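# Push the cabinet door fully shut, then release

## Task

Close the cabinet door until it sits no more than 1 degree from fully shut, and finish with no part of either robot touching the door.

## Robot and tools

Robot: two arms, left_arm (on the +y side of the scene) and right_arm, each ending in a dexterous hand. The right arm has a right hand, the left arm a mirrored left hand. A post stands on the floor behind the arms. Nothing may leave the table.

Frames: the scene frame has its origin at table-top height midway between the arms, +z up, +x outward over the table. Bases in that frame: left_arm at (-0.025, +0.361, +0.021) m, right_arm at (-0.047, -0.377, +0.032) m, both almost unrotated. Hand poses, offsets, velocities and wrist-camera poses use each arm's own base frame; fixed cameras and the table use the scene frame. Printed positions can be a few cm off, and the right elbow sags, so the hand may sit lower than commanded.

Hand point axes (right hand): +z runs along straight fingers toward the tips, +x across the palm away from the thumb, +y out of the palm face (palm surface at y = -0.063 m). On the left hand +x points toward the thumb. Straight fingertips reach about 0.157 m past the hand point in z. A rigid mast near the wrist on the palm side can strike things.

Row layout (48 numbers, all in [-1, 1], always the full 48 even if one arm idles): left_arm dx, dy, dz, rx, ry, rz; then 16 left hand motor goals in this order: index_mcp, index_abd, index_pip, index_dip, thumb_cmc, thumb_axl, thumb_mcp, thumb_ipl, middle_mcp, middle_abd, middle_pip, middle_dip, ring_mcp, ring_abd, ring_pip, ring_dip; then left current_limit, speed; then the same 24 for right_arm.

Pose numbers are offsets, not poses: they shift the hand from its Hand target as it stood when the action (or move) began, along that arm's base axes. 1.0 equals 0.6 m for dx, dy, dz and 180 degrees for the rotation vector rx, ry, rz (turning about the Hand target position). All zeros means nothing new for that arm. Orientation requests are clipped to 40 degrees from the measured orientation per step.

Hand numbers are absolute goals: each hinge goal maps linearly between its stops; 0 is a real goal, not 'unchanged'. To keep a hand as is, resend its hand_goal, hand_current_limit and hand_speed. Straight values: finger _mcp +0.75, _abd 0.00, _pip +0.58, _dip +0.70; thumb_cmc +0.71, thumb_axl +0.68, thumb_mcp +0.23, thumb_ipl +0.17. Moving toward -1 curls fingers toward the palm and swings the thumb in front of it. current_limit scales from 0 mA at -1 to 550 mA at +1; speed sets hinge speed as (speed+1)/2 of 8.5 rad/s. Starting values are +0.4 and -0.6.

Tools:
- execute_actions(actions, cameras): actions is a list of actions; each action is a table of up to 15 rows, one per 1/30 s step; a short table repeats its final row to fill 15 steps (one action = 0.5 s). Every row of an action is measured from the same start pose, so repeating an offset in a new action moves further. cameras lists camera names, ["all"], or []; images come by default only when actions is empty.
- move(target, speed, blend, blocking, cameras): target is one 48-number row or up to 15 rows; every row's offsets count from the Hand targets at the start of the move, not from the previous row. Straight-line paths, no obstacle avoidance, 10 s cap. speed is path top speed in m/s (0.002 to 4.3, default 0.25; turning up to twice that in rad/s), one value or one per target. blend is a corner radius in m (0 = stop at each target). blocking=false returns after about 0.5 s while the move continues. The result adds a move: line (done, off_target, moving, held, fault) and any limits (paced = pose clipped, held = steps withheld).
- wait(seconds 0 to 3600): sends nothing new; a running move continues.
- stop(): brakes a running move.
- zoom_image(camera, region [x0, y0, x1, y1] in pixels, at most 504 by 504) of the latest image. Cameras: cam_head_left, cam_head_right, cam_high, cam_low (896x504), cam_left_wrist, cam_right_wrist (616x616 fisheye).
- finished_scene(scene = 1): ends the scene for good; the door must stay closed without the robot.

Results: end_effector_position (m) and end_effector_quat_wxyz in the base frame; Hand target (the last commanded, clipped pose, origin for the next offsets); joint positions, velocities ("within noise" when still), torques; per motor hand_goal, hand_measured, hand_current_ma, hand_state (moving, goal, blocked, overload). A hand resting a few cm short of its target in free air is normal; sending zeros in a new execute_actions call requests the target again, or send the remaining gap as an offset. Joint ranges (rad): waist ±2.880, shoulder 0 to 3.142, elbow 0 to 3.019, wrist pitch -1.693 to 1.571, wrist yaw ±1.571, wrist roll ±2.094.

Cautions: push the door gently and at low speed; do not slam it shut or keep ramming once it is closed. To stop pressing, command the target back past where the hand is, then pull clear so nothing touches the door. Keep the two arms and hands apart; contact between them can fail the scene. Avoid hitting the post or cabinet. Hand motors shut down after about 5 s at 495 mA or more; arm motors overheat if held stretched or pushing (MOTOR HOT warns near 85 °C, fault at 100 °C). After a HAND FAULT line, the remaining calls of that reply are skipped. Time keeps running while you think.

Each tool is called after ">>>" by a JSON object that holds its "name" and its "arguments".

## Session

>>> {"name": "execute_actions", "arguments": {"actions": []}}

Scene clock: 0.00 s.
left_arm: end_effector_position=(+0.4347, -0.4985, +0.2702) hand_goal=(+0.754, +0.000, +0.576, +0.696, +0.714, +0.678, +0.226, +0.168, +0.754, +0.000, +0.576, +0.696, +0.754, +0.000, +0.576, +0.696) hand_measured=(+0.7523, +0.0007, +0.5770, +0.6971, +0.7129, +0.6777, +0.2262, +0.1681, +0.7535, -0.0008, +0.5770, +0.6971, +0.7523, +0.0007, +0.5770, +0.6958) hand_current_ma=(+1, +7, -2, +1, +7, +1, -12, +14, +0, -13, +0, +9, +7, +9, -1, +0) hand_state=(goal, goal, goal, goal, goal, goal, goal, goal, goal, goal, goal, goal, goal, goal, goal, goal) hand_current_limit=0.40 hand_speed=-0.60 end_effector_quat_wxyz=(+0.020, +0.592, +0.746, -0.304) | right_arm: end_effector_position=(+0.6323, +0.0857, +0.2300) hand_goal=(+0.754, +0.000, +0.576, +0.696, +0.714, +0.678, +0.226, +0.168, +0.754, +0.000, +0.576, +0.696, +0.754, +0.000, +0.576, +0.696) hand_measured=(+0.7523, -0.0008, +0.5770, +0.6971, +0.7142, +0.6777, +0.2252, +0.1672, +0.7535, +0.0007, +0.5757, +0.6958, +0.7523, +0.0007, +0.5770, +0.6958) hand_current_ma=(-18, +17, -10, -6, -9, +1, +6, -14, -22, -15, +18, -8, -3, +10, -19, -5) hand_state=(goal, goal, goal, goal, goal, goal, goal, goal, goal, goal, goal, goal, goal, goal, goal, goal) hand_current_limit=0.40 hand_speed=-0.60 end_effector_quat_wxyz=(+0.000, +0.230, +0.973, -0.004)
Joint positions: left_arm=[-0.81 1.961 2.159 -1.624 0.605 -1.086] | right_arm=[0.038 1.854 1.861 -1.58 0.007 -1.069]
Joint velocities: within noise
Joint torques (N m): no reading
Heat: left arm: hottest shoulder 35 °C; right arm: hottest waist 31 °C.
Hand target: left_arm +0.4377, -0.5016, +0.2787; +0.030, +0.594, +0.744, -0.306 | right_arm +0.6377, +0.0858, +0.2466; +0.017, +0.230, +0.973, +0.001

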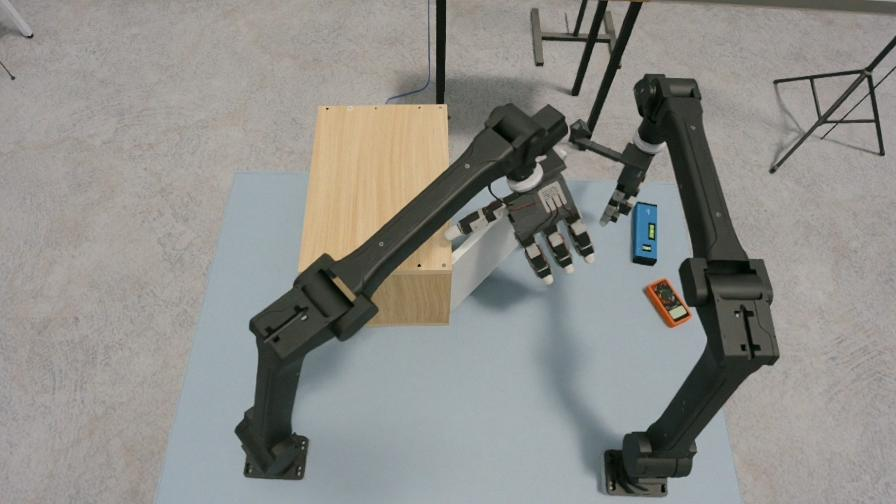

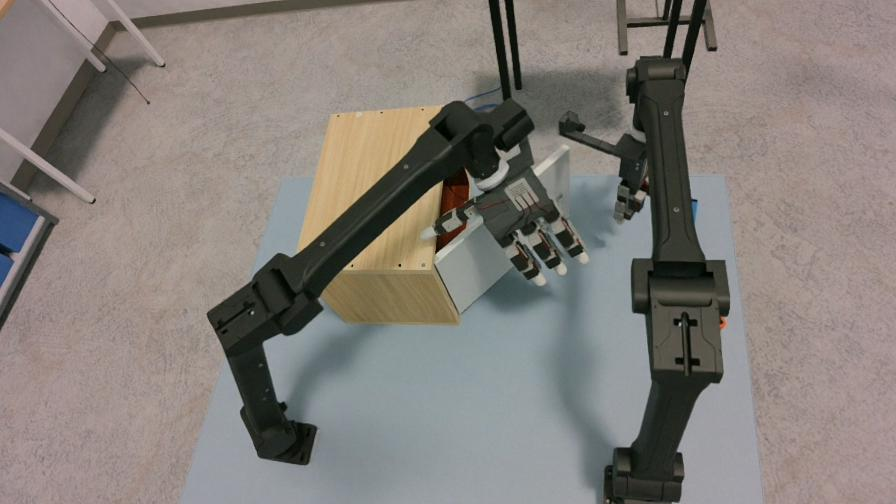

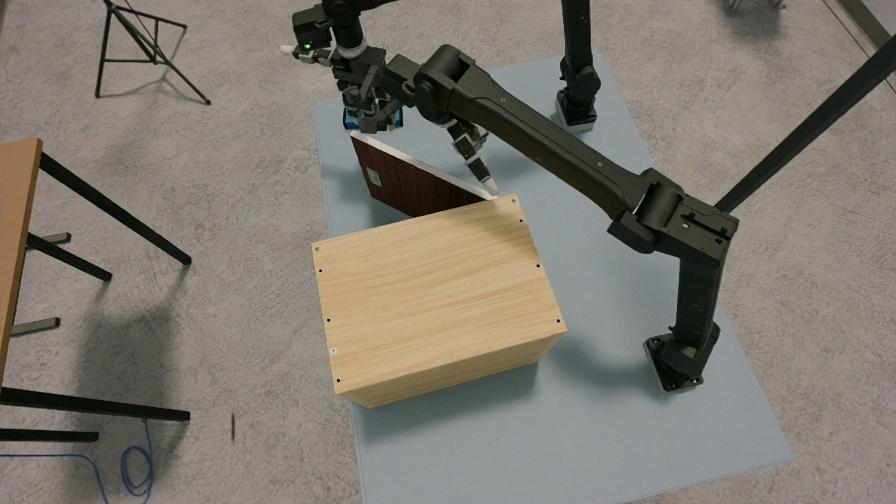

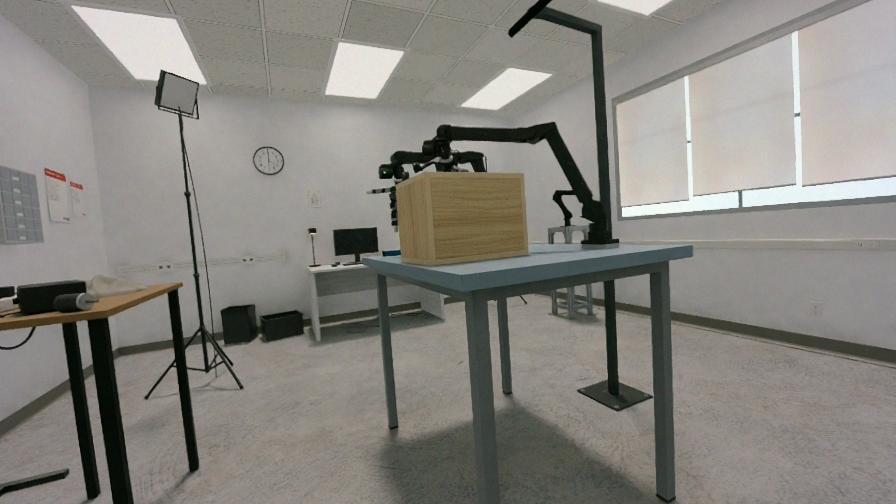

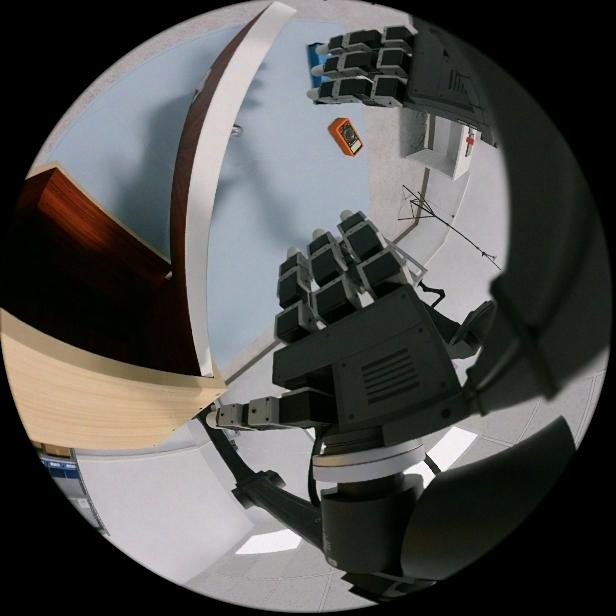

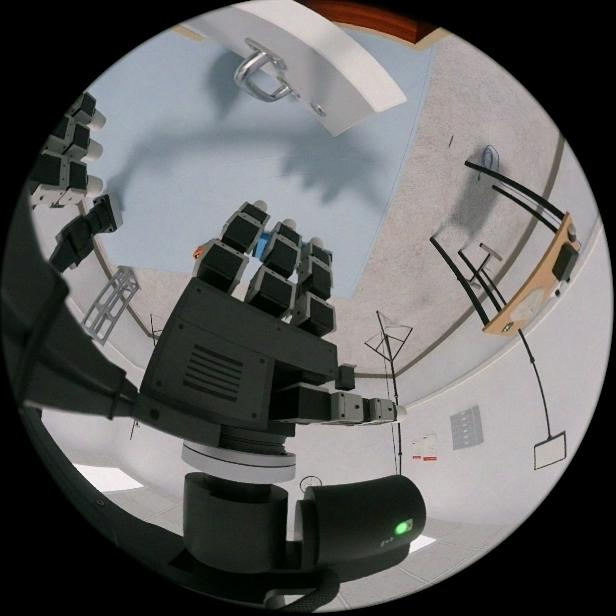

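>>> {"name": "zoom_image", "arguments": {"camera": "cam_left_wrist", "region": [130, 0, 330, 200]}}

>>> {"name": "zoom_image", "arguments": {"camera": "cam_right_wrist", "region": [150, 0, 450, 200]}}

>>> {"name": "zoom_image", "arguments": {"camera": "cam_high", "region": [280, 60, 600, 260]}}

Scaled by 2.520 from the camera's image (finer frame: 880x880).

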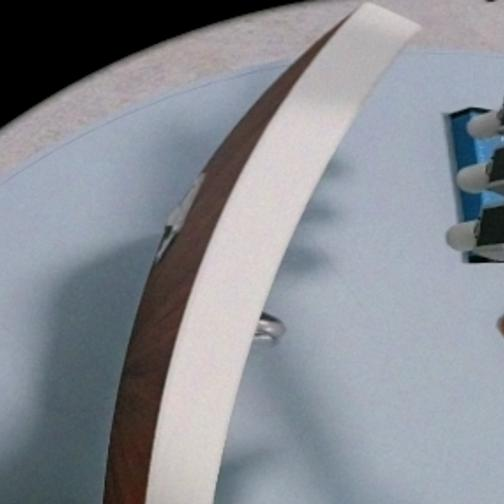

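Scaled by 1.680 from the camera's image (finer frame: 880x880).

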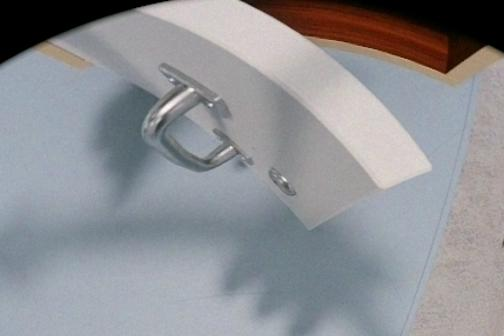

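Scaled by 1.575 from the camera's image (finer frame: 1280x720).

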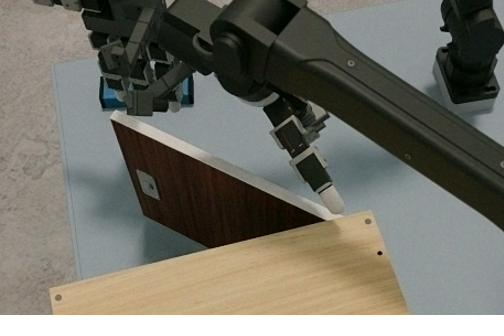

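>>> {"name": "zoom_image", "arguments": {"camera": "cam_head_right", "region": [400, 80, 640, 340]}}

>>> {"name": "zoom_image", "arguments": {"camera": "cam_head_left", "region": [400, 80, 660, 340]}}

Scaled by 1.938 from the camera's image (finer frame: 1280x720).

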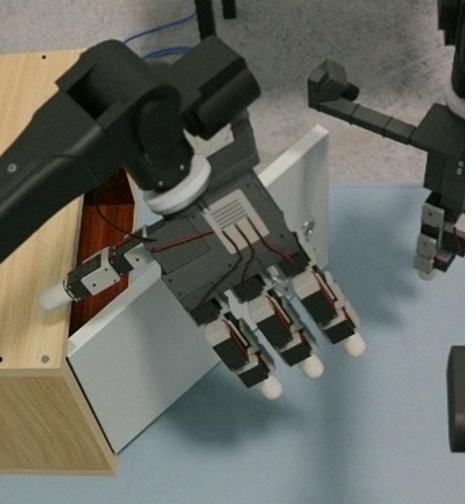

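Scaled by 1.938 from the camera's image (finer frame: 1280x720).

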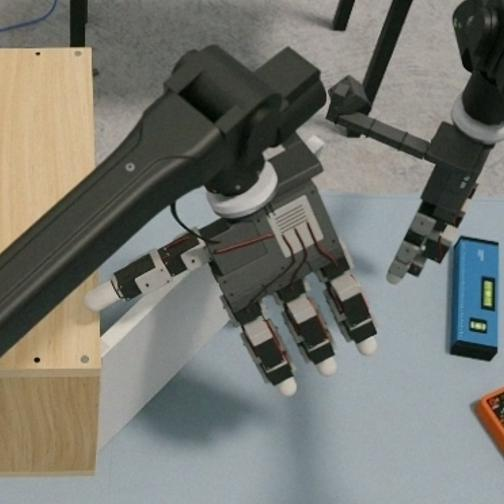

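>>> {"name": "move", "arguments": {"target": [[0,0,0.333,0,0,0,0.754,0,0.576,0.696,0.714,0.678,0.226,0.168,0.754,0,0.576,0.696,0.754,0,0.576,0.696,0.4,-0.6,0,0,0,0,0,0,0.48,0,0.576,0.696,0.714,0.678,0.226,0.168,0.48,0,0.576,0.696,0.48,0,0.576,0.696,0.4,-0.6],[-0.1,0.49,0.35,0,0,0.1,0.754,0,0.576,0.696,0.714,0.678,0.226,0.168,0.754,0,0.576,0.696,0.754,0,0.576,0.696,0.4,-0.6,0,0,0.094,0,0,-0.058,0.48,0,0.576,0.696,0.714,0.678,0.226,0.168,0.48,0,0.576,0.696,0.48,0,0.576,0.696,0.4,-0.6]], "speed": 0.25, "blend": [0.03,0], "cameras": ["all"]}}

Scene clock: 178.73 s.
left_arm: end_effector_position=(+0.3773, -0.2086, +0.4919) hand_goal=(+0.754, +0.000, +0.576, +0.696, +0.714, +0.678, +0.226, +0.168, +0.754, +0.000, +0.576, +0.696, +0.754, +0.000, +0.576, +0.696) hand_measured=(+0.7438, +0.0007, +0.5770, +0.6958, +0.7092, +0.6777, +0.2222, +0.1672, +0.7450, +0.0007, +0.5782, +0.6958, +0.7426, +0.0007, +0.5757, +0.6958) hand_current_ma=(-22, +14, +4, -3, -2, -13, -12, +10, -7, -1, -5, +16, +5, +1, +13, +2) hand_state=(goal, goal, goal, goal, goal, goal, goal, goal, goal, goal, goal, goal, goal, goal, goal, goal) hand_current_limit=0.40 hand_speed=-0.60 end_effector_quat_wxyz=(+0.210, +0.431, +0.829, -0.289) | right_arm: end_effector_position=(+0.6323, +0.0783, +0.2681) hand_goal=(+0.480, +0.000, +0.576, +0.696, +0.714, +0.678, +0.226, +0.168, +0.480, +0.000, +0.576, +0.696, +0.480, +0.000, +0.576, +0.696) hand_measured=(+0.4821, +0.0007, +0.5795, +0.7009, +0.7142, +0.6777, +0.2232, +0.1672, +0.4833, +0.0007, +0.5808, +0.7009, +0.4833, -0.0008, +0.5821, +0.6996) hand_current_ma=(-11, +15, +2, +14, +9, +6, -3, -8, -4, -3, +18, -1, +15, -12, -4, -24) hand_state=(goal, goal, goal, goal, goal, goal, goal, goal, goal, goal, goal, goal, goal, goal, goal, goal) hand_current_limit=0.40 hand_speed=-0.60 end_effector_quat_wxyz=(-0.005, +0.318, +0.948, -0.007)
Joint positions: left_arm=[-0.451 1.295 1.885 -1.691 0.584 -1.207] | right_arm=[0.047 1.837 1.94 -1.688 0.009 -0.876]
Joint torques (N m): left_arm=[2.2 -6.42 8.08 1.2 0.51 0.06] | right_arm=[-0.44 -17.61 12.29 0.05 0.06 0.33]
Heat: left arm: hottest shoulder 43 °C; right arm: hottest elbow 34 °C.
Hand target: left_arm +0.3777, -0.2077, +0.4888; +0.078, +0.470, +0.827, -0.297 | right_arm +0.6377, +0.0858, +0.3031; +0.017, +0.317, +0.948, -0.001
Off the commanded pose: left_arm 0.003 m, 16 deg | right_arm 0.036 m, 3 deg.
joint sent to its limit (left arm) — joint 4 (wrist pitch), lower limit. The joint targets are off in orientation, not in position.
joint sent to its limit (right arm) — joint 4 (wrist pitch), lower limit. The joint targets still meet the commanded pose.
move: off_target (left_arm, right_arm); blend cut to 0 m at target 1
cam_left_wrist: T_world_to_cam=[[-0.09506, -0.71463, 0.69302, -0.49491], [-0.75539, 0.50519, 0.41734, 0.14346], [-0.64835, -0.48382, -0.58784, 0.56121]] pos_world=[0.42518, -0.15463, 0.61302]
cam_right_wrist: T_world_to_cam=[[0.99892, 0.0109, -0.04525, -0.58419], [0.04128, -0.6566, 0.7531, -0.22477], [-0.0215, -0.75416, -0.65634, 0.36976]] pos_world=[0.60079, 0.13764, 0.38553]

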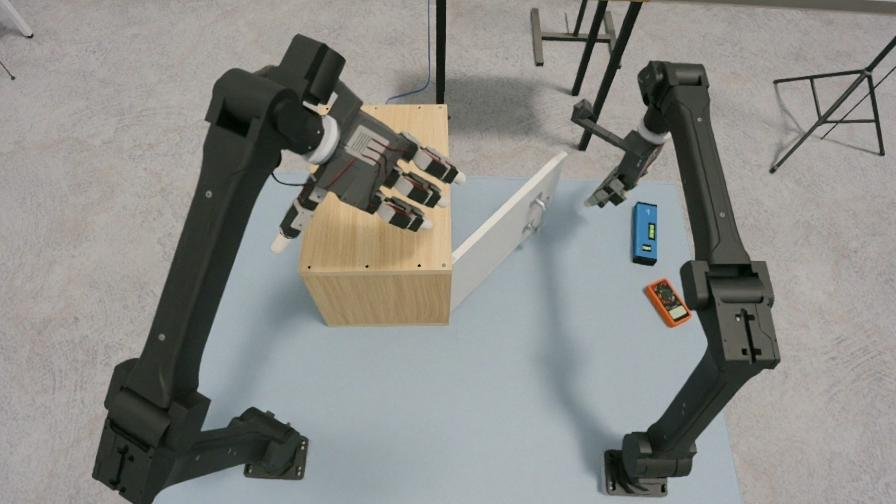

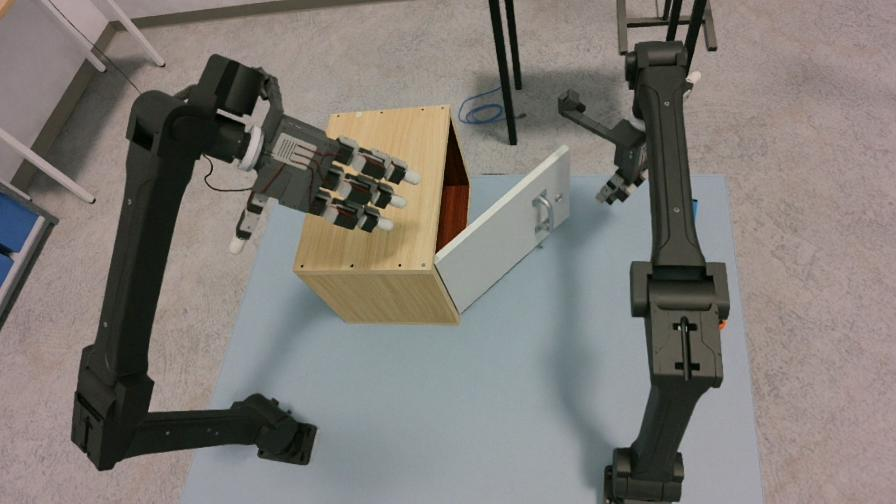

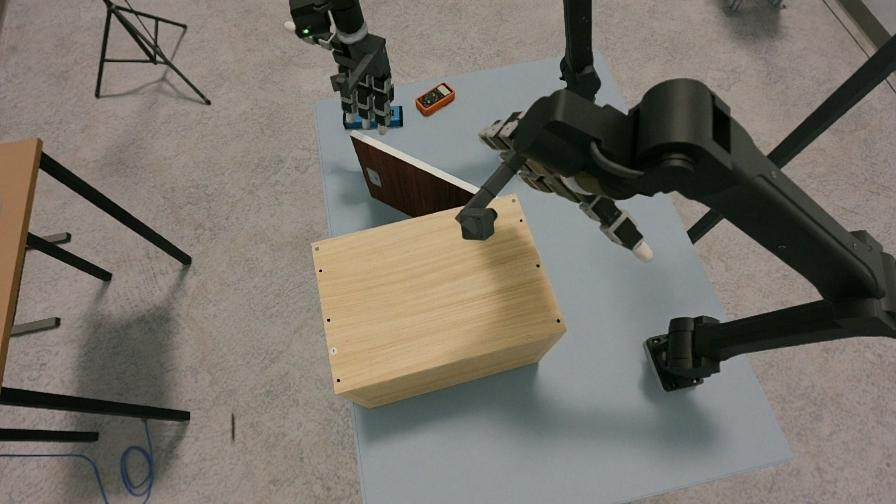

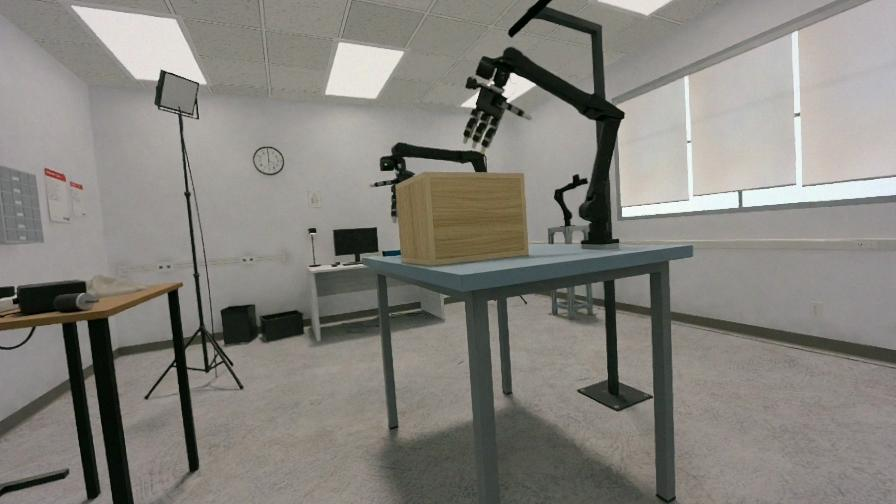

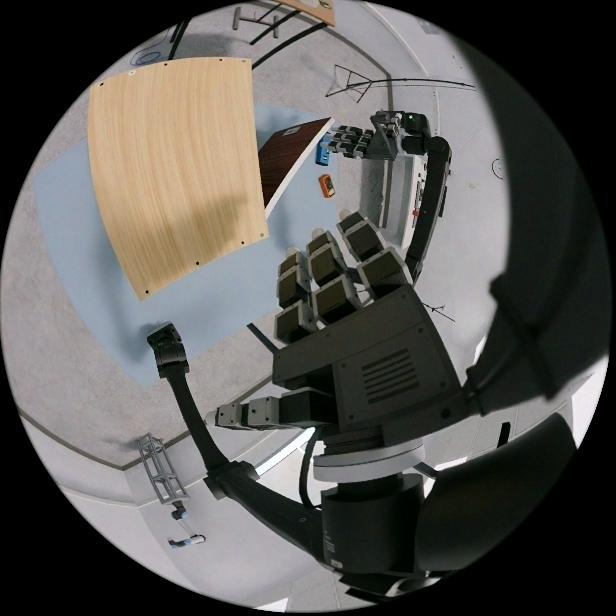

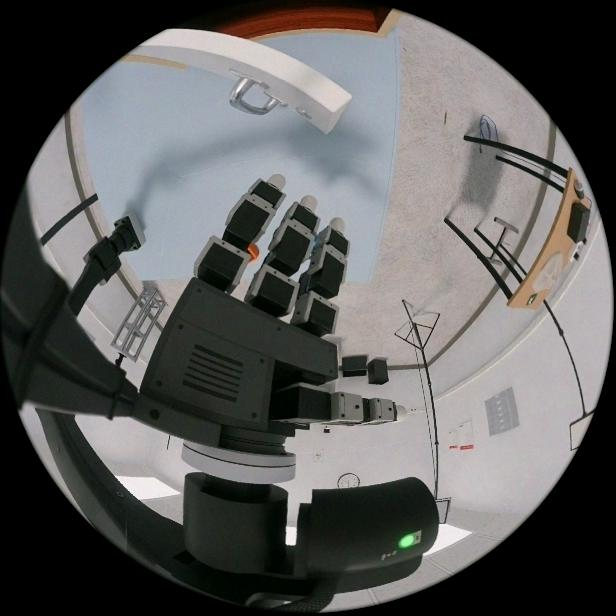

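>>> {"name": "zoom_image", "arguments": {"camera": "cam_head_left", "region": [480, 80, 720, 280]}}

>>> {"name": "zoom_image", "arguments": {"camera": "cam_head_right", "region": [480, 80, 720, 280]}}

Scaled by 2.100 from the camera's image (finer frame: 1280x720).

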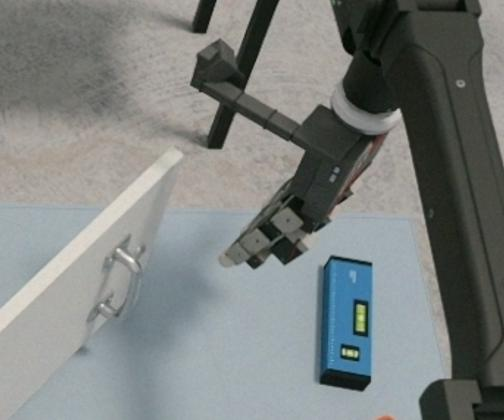

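Scaled by 2.100 from the camera's image (finer frame: 1280x720).

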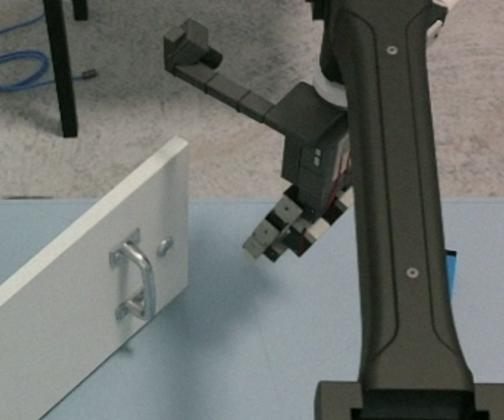

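>>> {"name": "move", "arguments": {"target": [0,0,0,0,0,0,0.754,0,0.576,0.696,0.714,0.678,0.226,0.168,0.754,0,0.576,0.696,0.754,0,0.576,0.696,0.4,-0.6,-0.093,0.173,0.033,0,0,0,0.48,0,0.576,0.696,0.714,0.678,0.226,0.168,0.48,0,0.576,0.696,0.48,0,0.576,0.696,0.4,-0.6], "speed": 0.15, "cameras": ["cam_head_left","cam_head_right","cam_high","cam_right_wrist"]}}

Scene clock: 264.07 s.
left_arm: end_effector_position=(+0.3773, -0.2086, +0.4919) hand_goal=(+0.754, +0.000, +0.576, +0.696, +0.714, +0.678, +0.226, +0.168, +0.754, +0.000, +0.576, +0.696, +0.754, +0.000, +0.576, +0.696) hand_measured=(+0.7438, +0.0021, +0.5757, +0.6958, +0.7092, +0.6756, +0.2212, +0.1681, +0.7450, +0.0007, +0.5757, +0.6958, +0.7426, +0.0007, +0.5782, +0.6971) hand_current_ma=(-13, +13, +10, -5, +6, -10, -2, +11, -7, +2, -4, -1, -3, -2, -3, +10) hand_state=(goal, goal, goal, goal, goal, goal, goal, goal, goal, goal, goal, goal, goal, goal, goal, goal) hand_current_limit=0.40 hand_speed=-0.60 end_effector_quat_wxyz=(+0.210, +0.431, +0.829, -0.289) | right_arm: end_effector_position=(+0.5878, +0.1871, +0.3145) hand_goal=(+0.480, +0.000, +0.576, +0.696, +0.714, +0.678, +0.226, +0.168, +0.480, +0.000, +0.576, +0.696, +0.480, +0.000, +0.576, +0.696) hand_measured=(+0.4833, -0.0037, +0.5808, +0.7009, +0.7142, +0.6777, +0.2232, +0.1681, +0.4833, -0.0066, +0.5795, +0.7022, +0.4882, +0.0051, +0.5821, +0.7009) hand_current_ma=(+0, +13, -15, +5, +5, -9, +8, -3, +9, +0, -8, +18, +12, -1, -21, +3) hand_state=(goal, goal, goal, goal, goal, goal, goal, goal, goal, goal, goal, goal, goal, goal, goal, goal) hand_current_limit=0.40 hand_speed=-0.60 end_effector_quat_wxyz=(+0.026, +0.315, +0.949, +0.005)
Joint positions: left_arm=[-0.451 1.295 1.885 -1.691 0.584 -1.207] | right_arm=[0.258 1.724 1.892 -1.689 0.02 -0.672]
Joint torques (N m): left_arm=[2.32 -6.48 8.06 1.18 0.5 0.03] | right_arm=[-0.97 -15.85 8.32 0.23 -0.06 0.31]
Heat: left arm: hottest elbow 40 °C; right arm: hottest elbow 38 °C.
Hand target: left_arm +0.3777, -0.2076, +0.4888; +0.078, +0.470, +0.827, -0.297 | right_arm +0.5820, +0.1895, +0.3228; +0.017, +0.317, +0.948, -0.001
Off the commanded pose: left_arm 0.003 m, 16 deg | right_arm 0.011 m, 1 deg.
joint sent to its limit (left arm) — joint 4 (wrist pitch), lower limit. The joint targets are off in orientation, not in position.
joint sent to its limit (right arm) — joint 4 (wrist pitch), lower limit. The joint targets still meet the commanded pose.
move: off_target (right_arm)
cam_right_wrist: T_world_to_cam=[[0.99961, 0.01716, 0.02213, -0.56159], [-0.00534, -0.65895, 0.75217, -0.15828], [0.02749, -0.75199, -0.6586, 0.45292]] pos_world=[0.54808, 0.24593, 0.42977]

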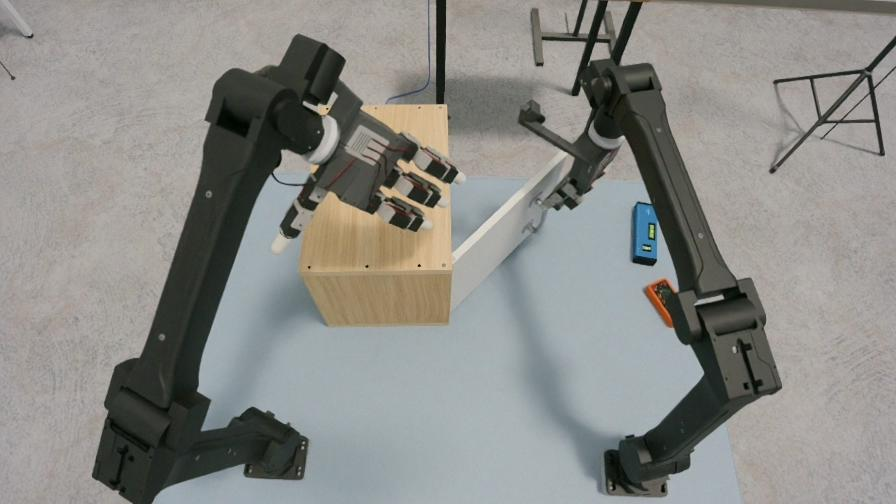

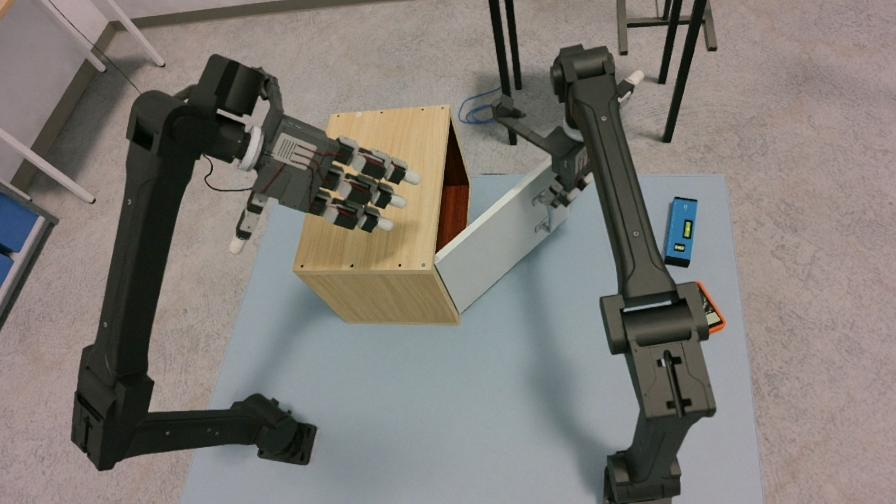

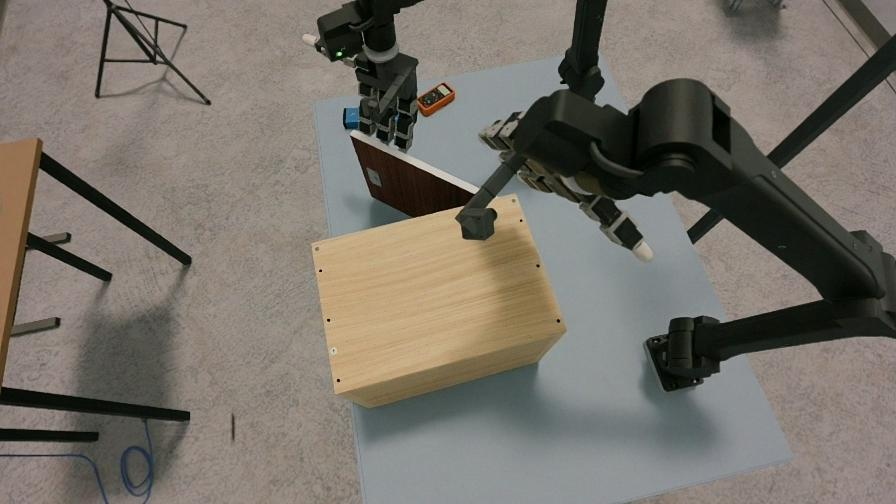

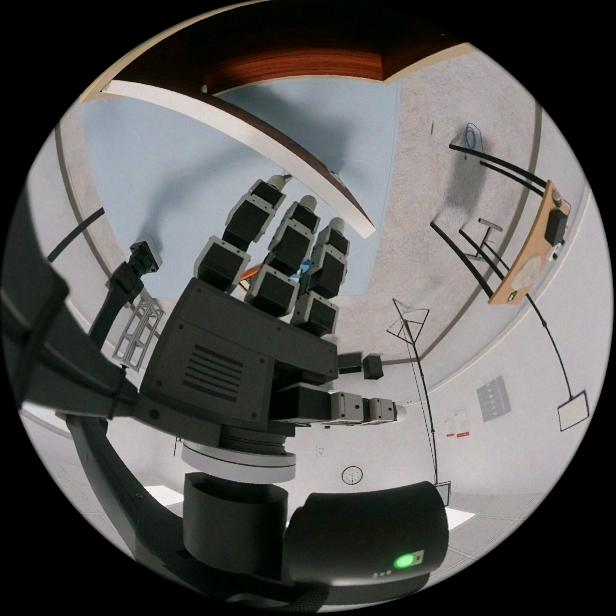

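>>> {"name": "zoom_image", "arguments": {"camera": "cam_right_wrist", "region": [200, 80, 400, 280]}}

>>> {"name": "zoom_image", "arguments": {"camera": "cam_head_right", "region": [480, 80, 680, 280]}}

>>> {"name": "zoom_image", "arguments": {"camera": "cam_high", "region": [300, 50, 460, 220]}}

Scaled by 2.520 from the camera's image (finer frame: 880x880).

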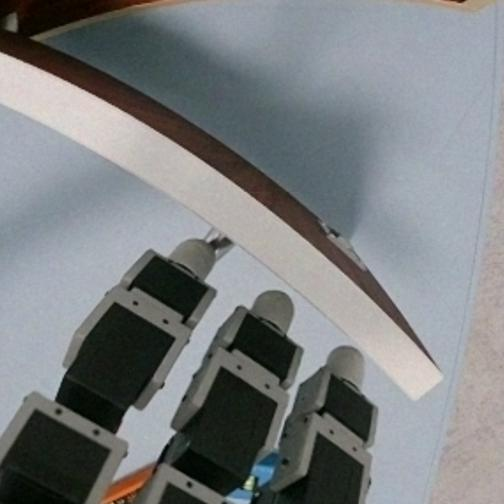

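Scaled by 2.520 from the camera's image (finer frame: 1280x720).

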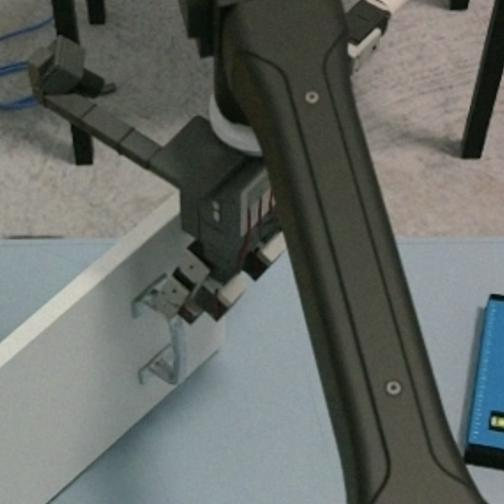

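Scaled by 2.965 from the camera's image (finer frame: 1280x720).

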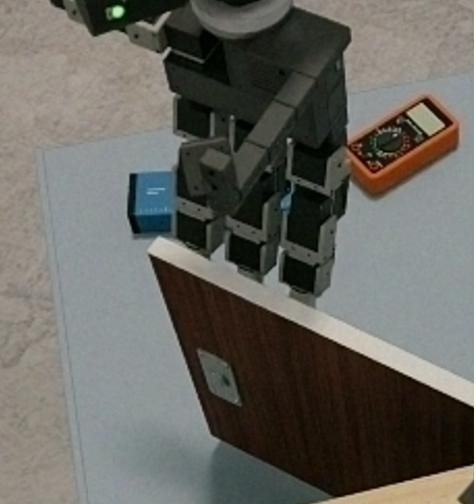

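>>> {"name": "move", "arguments": {"target": [[0,0,0,0,0,0,0.754,0,0.576,0.696,0.714,0.678,0.226,0.168,0.754,0,0.576,0.696,0.754,0,0.576,0.696,0.4,-0.6,-0.0695,-0.054,-0.06,0,0,0,0.48,0,0.576,0.696,0.714,0.678,0.226,0.168,0.48,0,0.576,0.696,0.48,0,0.576,0.696,0.4,-0.6],[0,0,0,0,0,0,0.754,0,0.576,0.696,0.714,0.678,0.226,0.168,0.754,0,0.576,0.696,0.754,0,0.576,0.696,0.4,-0.6,-0.0695,-0.054,-0.06,0,0,0,0.138,0,0.576,0.696,0.714,0.678,0.226,0.168,0.138,0,0.576,0.696,0.138,0,0.576,0.696,0.4,-0.6]], "speed": 0.15, "cameras": ["cam_head_left","cam_head_right","cam_high","cam_right_wrist"]}}

Scene clock: 379.40 s.
left_arm: end_effector_position=(+0.3773, -0.2086, +0.4919) hand_goal=(+0.754, +0.000, +0.576, +0.696, +0.714, +0.678, +0.226, +0.168, +0.754, +0.000, +0.576, +0.696, +0.754, +0.000, +0.576, +0.696) hand_measured=(+0.7438, +0.0007, +0.5770, +0.6958, +0.7079, +0.6777, +0.2222, +0.1681, +0.7438, +0.0007, +0.5744, +0.6958, +0.7438, +0.0007, +0.5770, +0.6971) hand_current_ma=(-14, +13, +7, +1, +9, -5, -20, -5, -4, +3, +0, +11, -7, -4, +0, +14) hand_state=(goal, goal, goal, goal, goal, goal, goal, goal, goal, goal, goal, goal, goal, goal, goal, goal) hand_current_limit=0.40 hand_speed=-0.60 end_effector_quat_wxyz=(+0.210, +0.431, +0.829, -0.289) | right_arm: end_effector_position=(+0.5383, +0.1612, +0.2769) hand_goal=(+0.138, +0.000, +0.576, +0.696, +0.714, +0.678, +0.226, +0.168, +0.138, +0.000, +0.576, +0.696, +0.138, +0.000, +0.576, +0.696) hand_measured=(+0.1493, -0.0008, +0.5795, +0.6996, +0.7142, +0.6777, +0.2232, +0.1681, +0.1505, -0.0008, +0.5795, +0.7009, +0.1481, +0.0036, +0.5821, +0.6945) hand_current_ma=(+7, +23, -9, +10, +28, +11, +10, +8, -2, -21, +4, +16, +1, +5, -3, -35) hand_state=(goal, goal, goal, goal, goal, goal, goal, goal, goal, goal, goal, goal, goal, goal, goal, goal) hand_current_limit=0.40 hand_speed=-0.60 end_effector_quat_wxyz=(+0.005, +0.318, +0.948, -0.009)
Joint positions: left_arm=[-0.451 1.295 1.885 -1.691 0.584 -1.207] | right_arm=[0.233 1.597 1.644 -1.619 0.02 -0.691]
Joint torques (N m): left_arm=[2.2 -6.53 8.03 1.18 0.49 0.04] | right_arm=[-1.67 -14.45 8.43 0.98 -0.1 0.06]
Heat: left arm: hottest elbow 39 °C; right arm: hottest elbow 36 °C.
Hand target: left_arm +0.3777, -0.2076, +0.4888; +0.078, +0.470, +0.827, -0.297 | right_arm +0.5402, +0.1571, +0.2868; +0.017, +0.318, +0.948, -0.001
Off the commanded pose: left_arm 0.003 m, 16 deg | right_arm 0.011 m, 2 deg.
joint sent to its limit (left arm) — joint 4 (wrist pitch), lower limit. The joint targets are off in orientation, not in position.
move: off_target (right_arm); target 2's new numbers were sent with right_arm's hand 0.011 m and 2 deg from that target
cam_right_wrist: T_world_to_cam=[[0.99955, 0.01172, -0.02743, -0.49615], [0.02847, -0.64906, 0.76021, -0.1693], [-0.0089, -0.76065, -0.6491, 0.42835]] pos_world=[0.50456, 0.22175, 0.39313]

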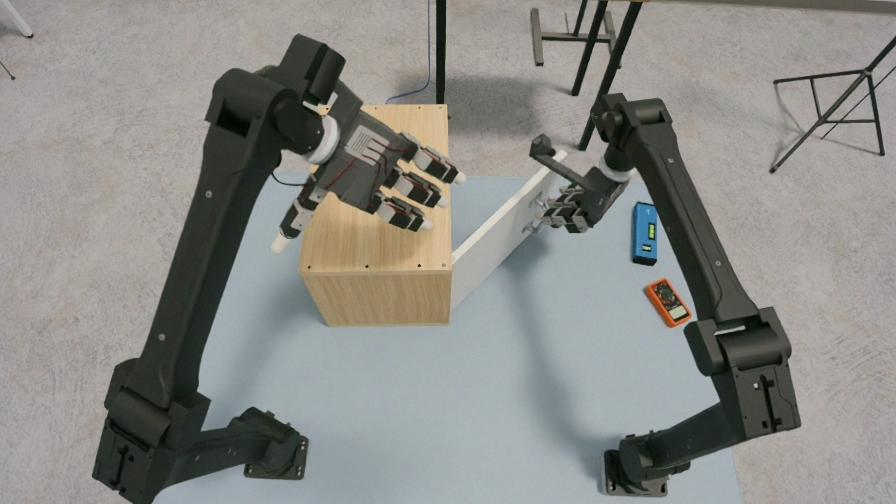

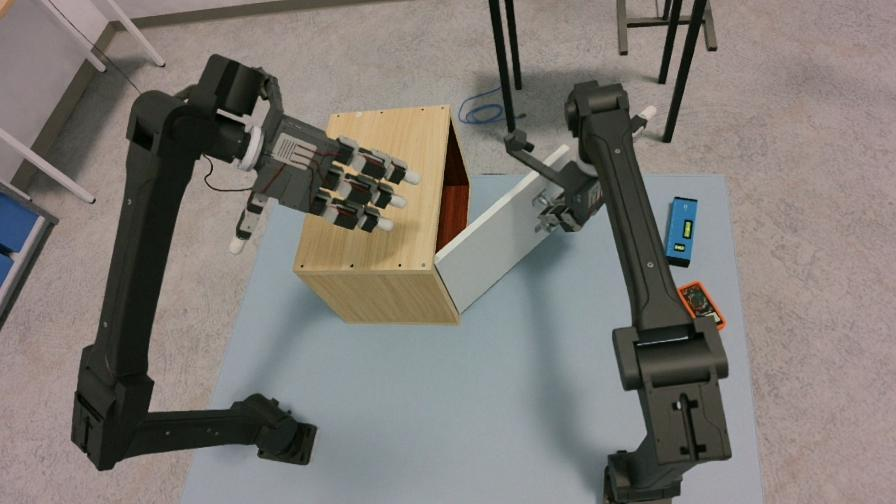

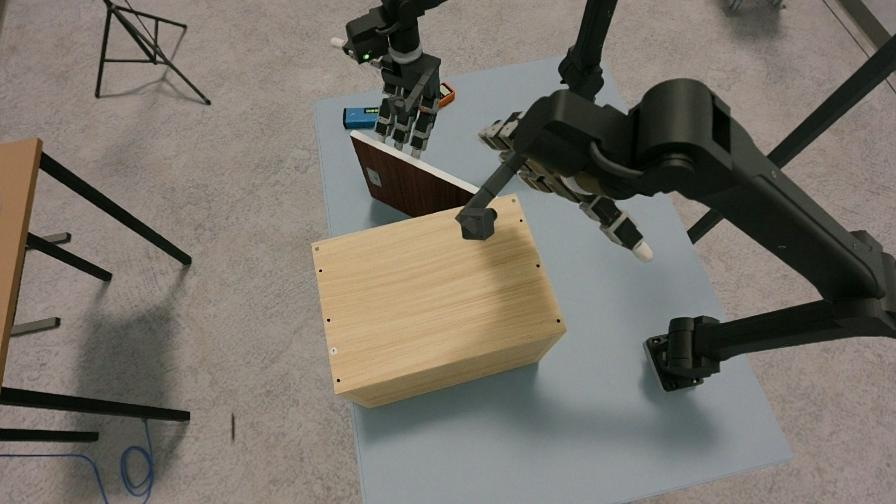

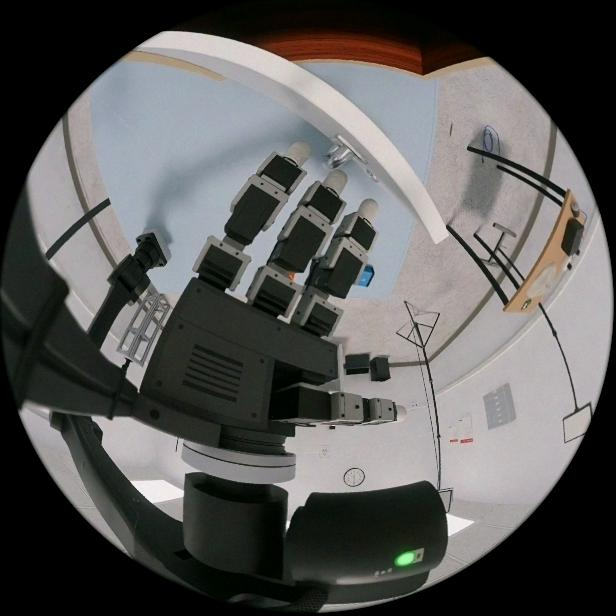

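>>> {"name": "zoom_image", "arguments": {"camera": "cam_right_wrist", "region": [230, 80, 460, 310]}}

>>> {"name": "zoom_image", "arguments": {"camera": "cam_head_right", "region": [500, 120, 640, 260]}}

>>> {"name": "zoom_image", "arguments": {"camera": "cam_head_left", "region": [500, 120, 640, 260]}}

Scaled by 2.191 from the camera's image (finer frame: 880x880).

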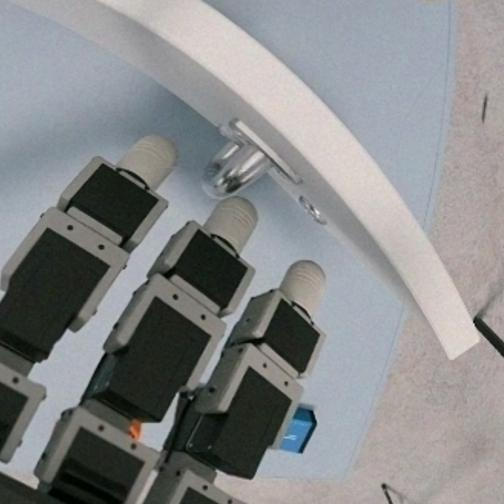

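Scaled by 3.600 from the camera's image (finer frame: 1280x720).

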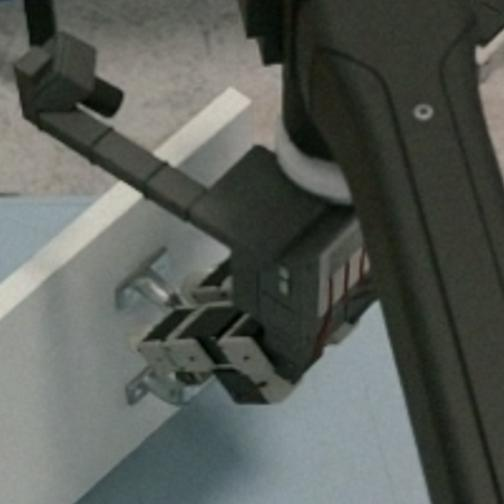

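Scaled by 3.600 from the camera's image (finer frame: 1280x720).

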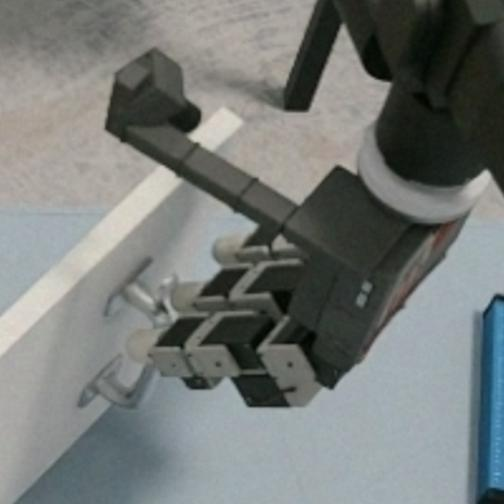

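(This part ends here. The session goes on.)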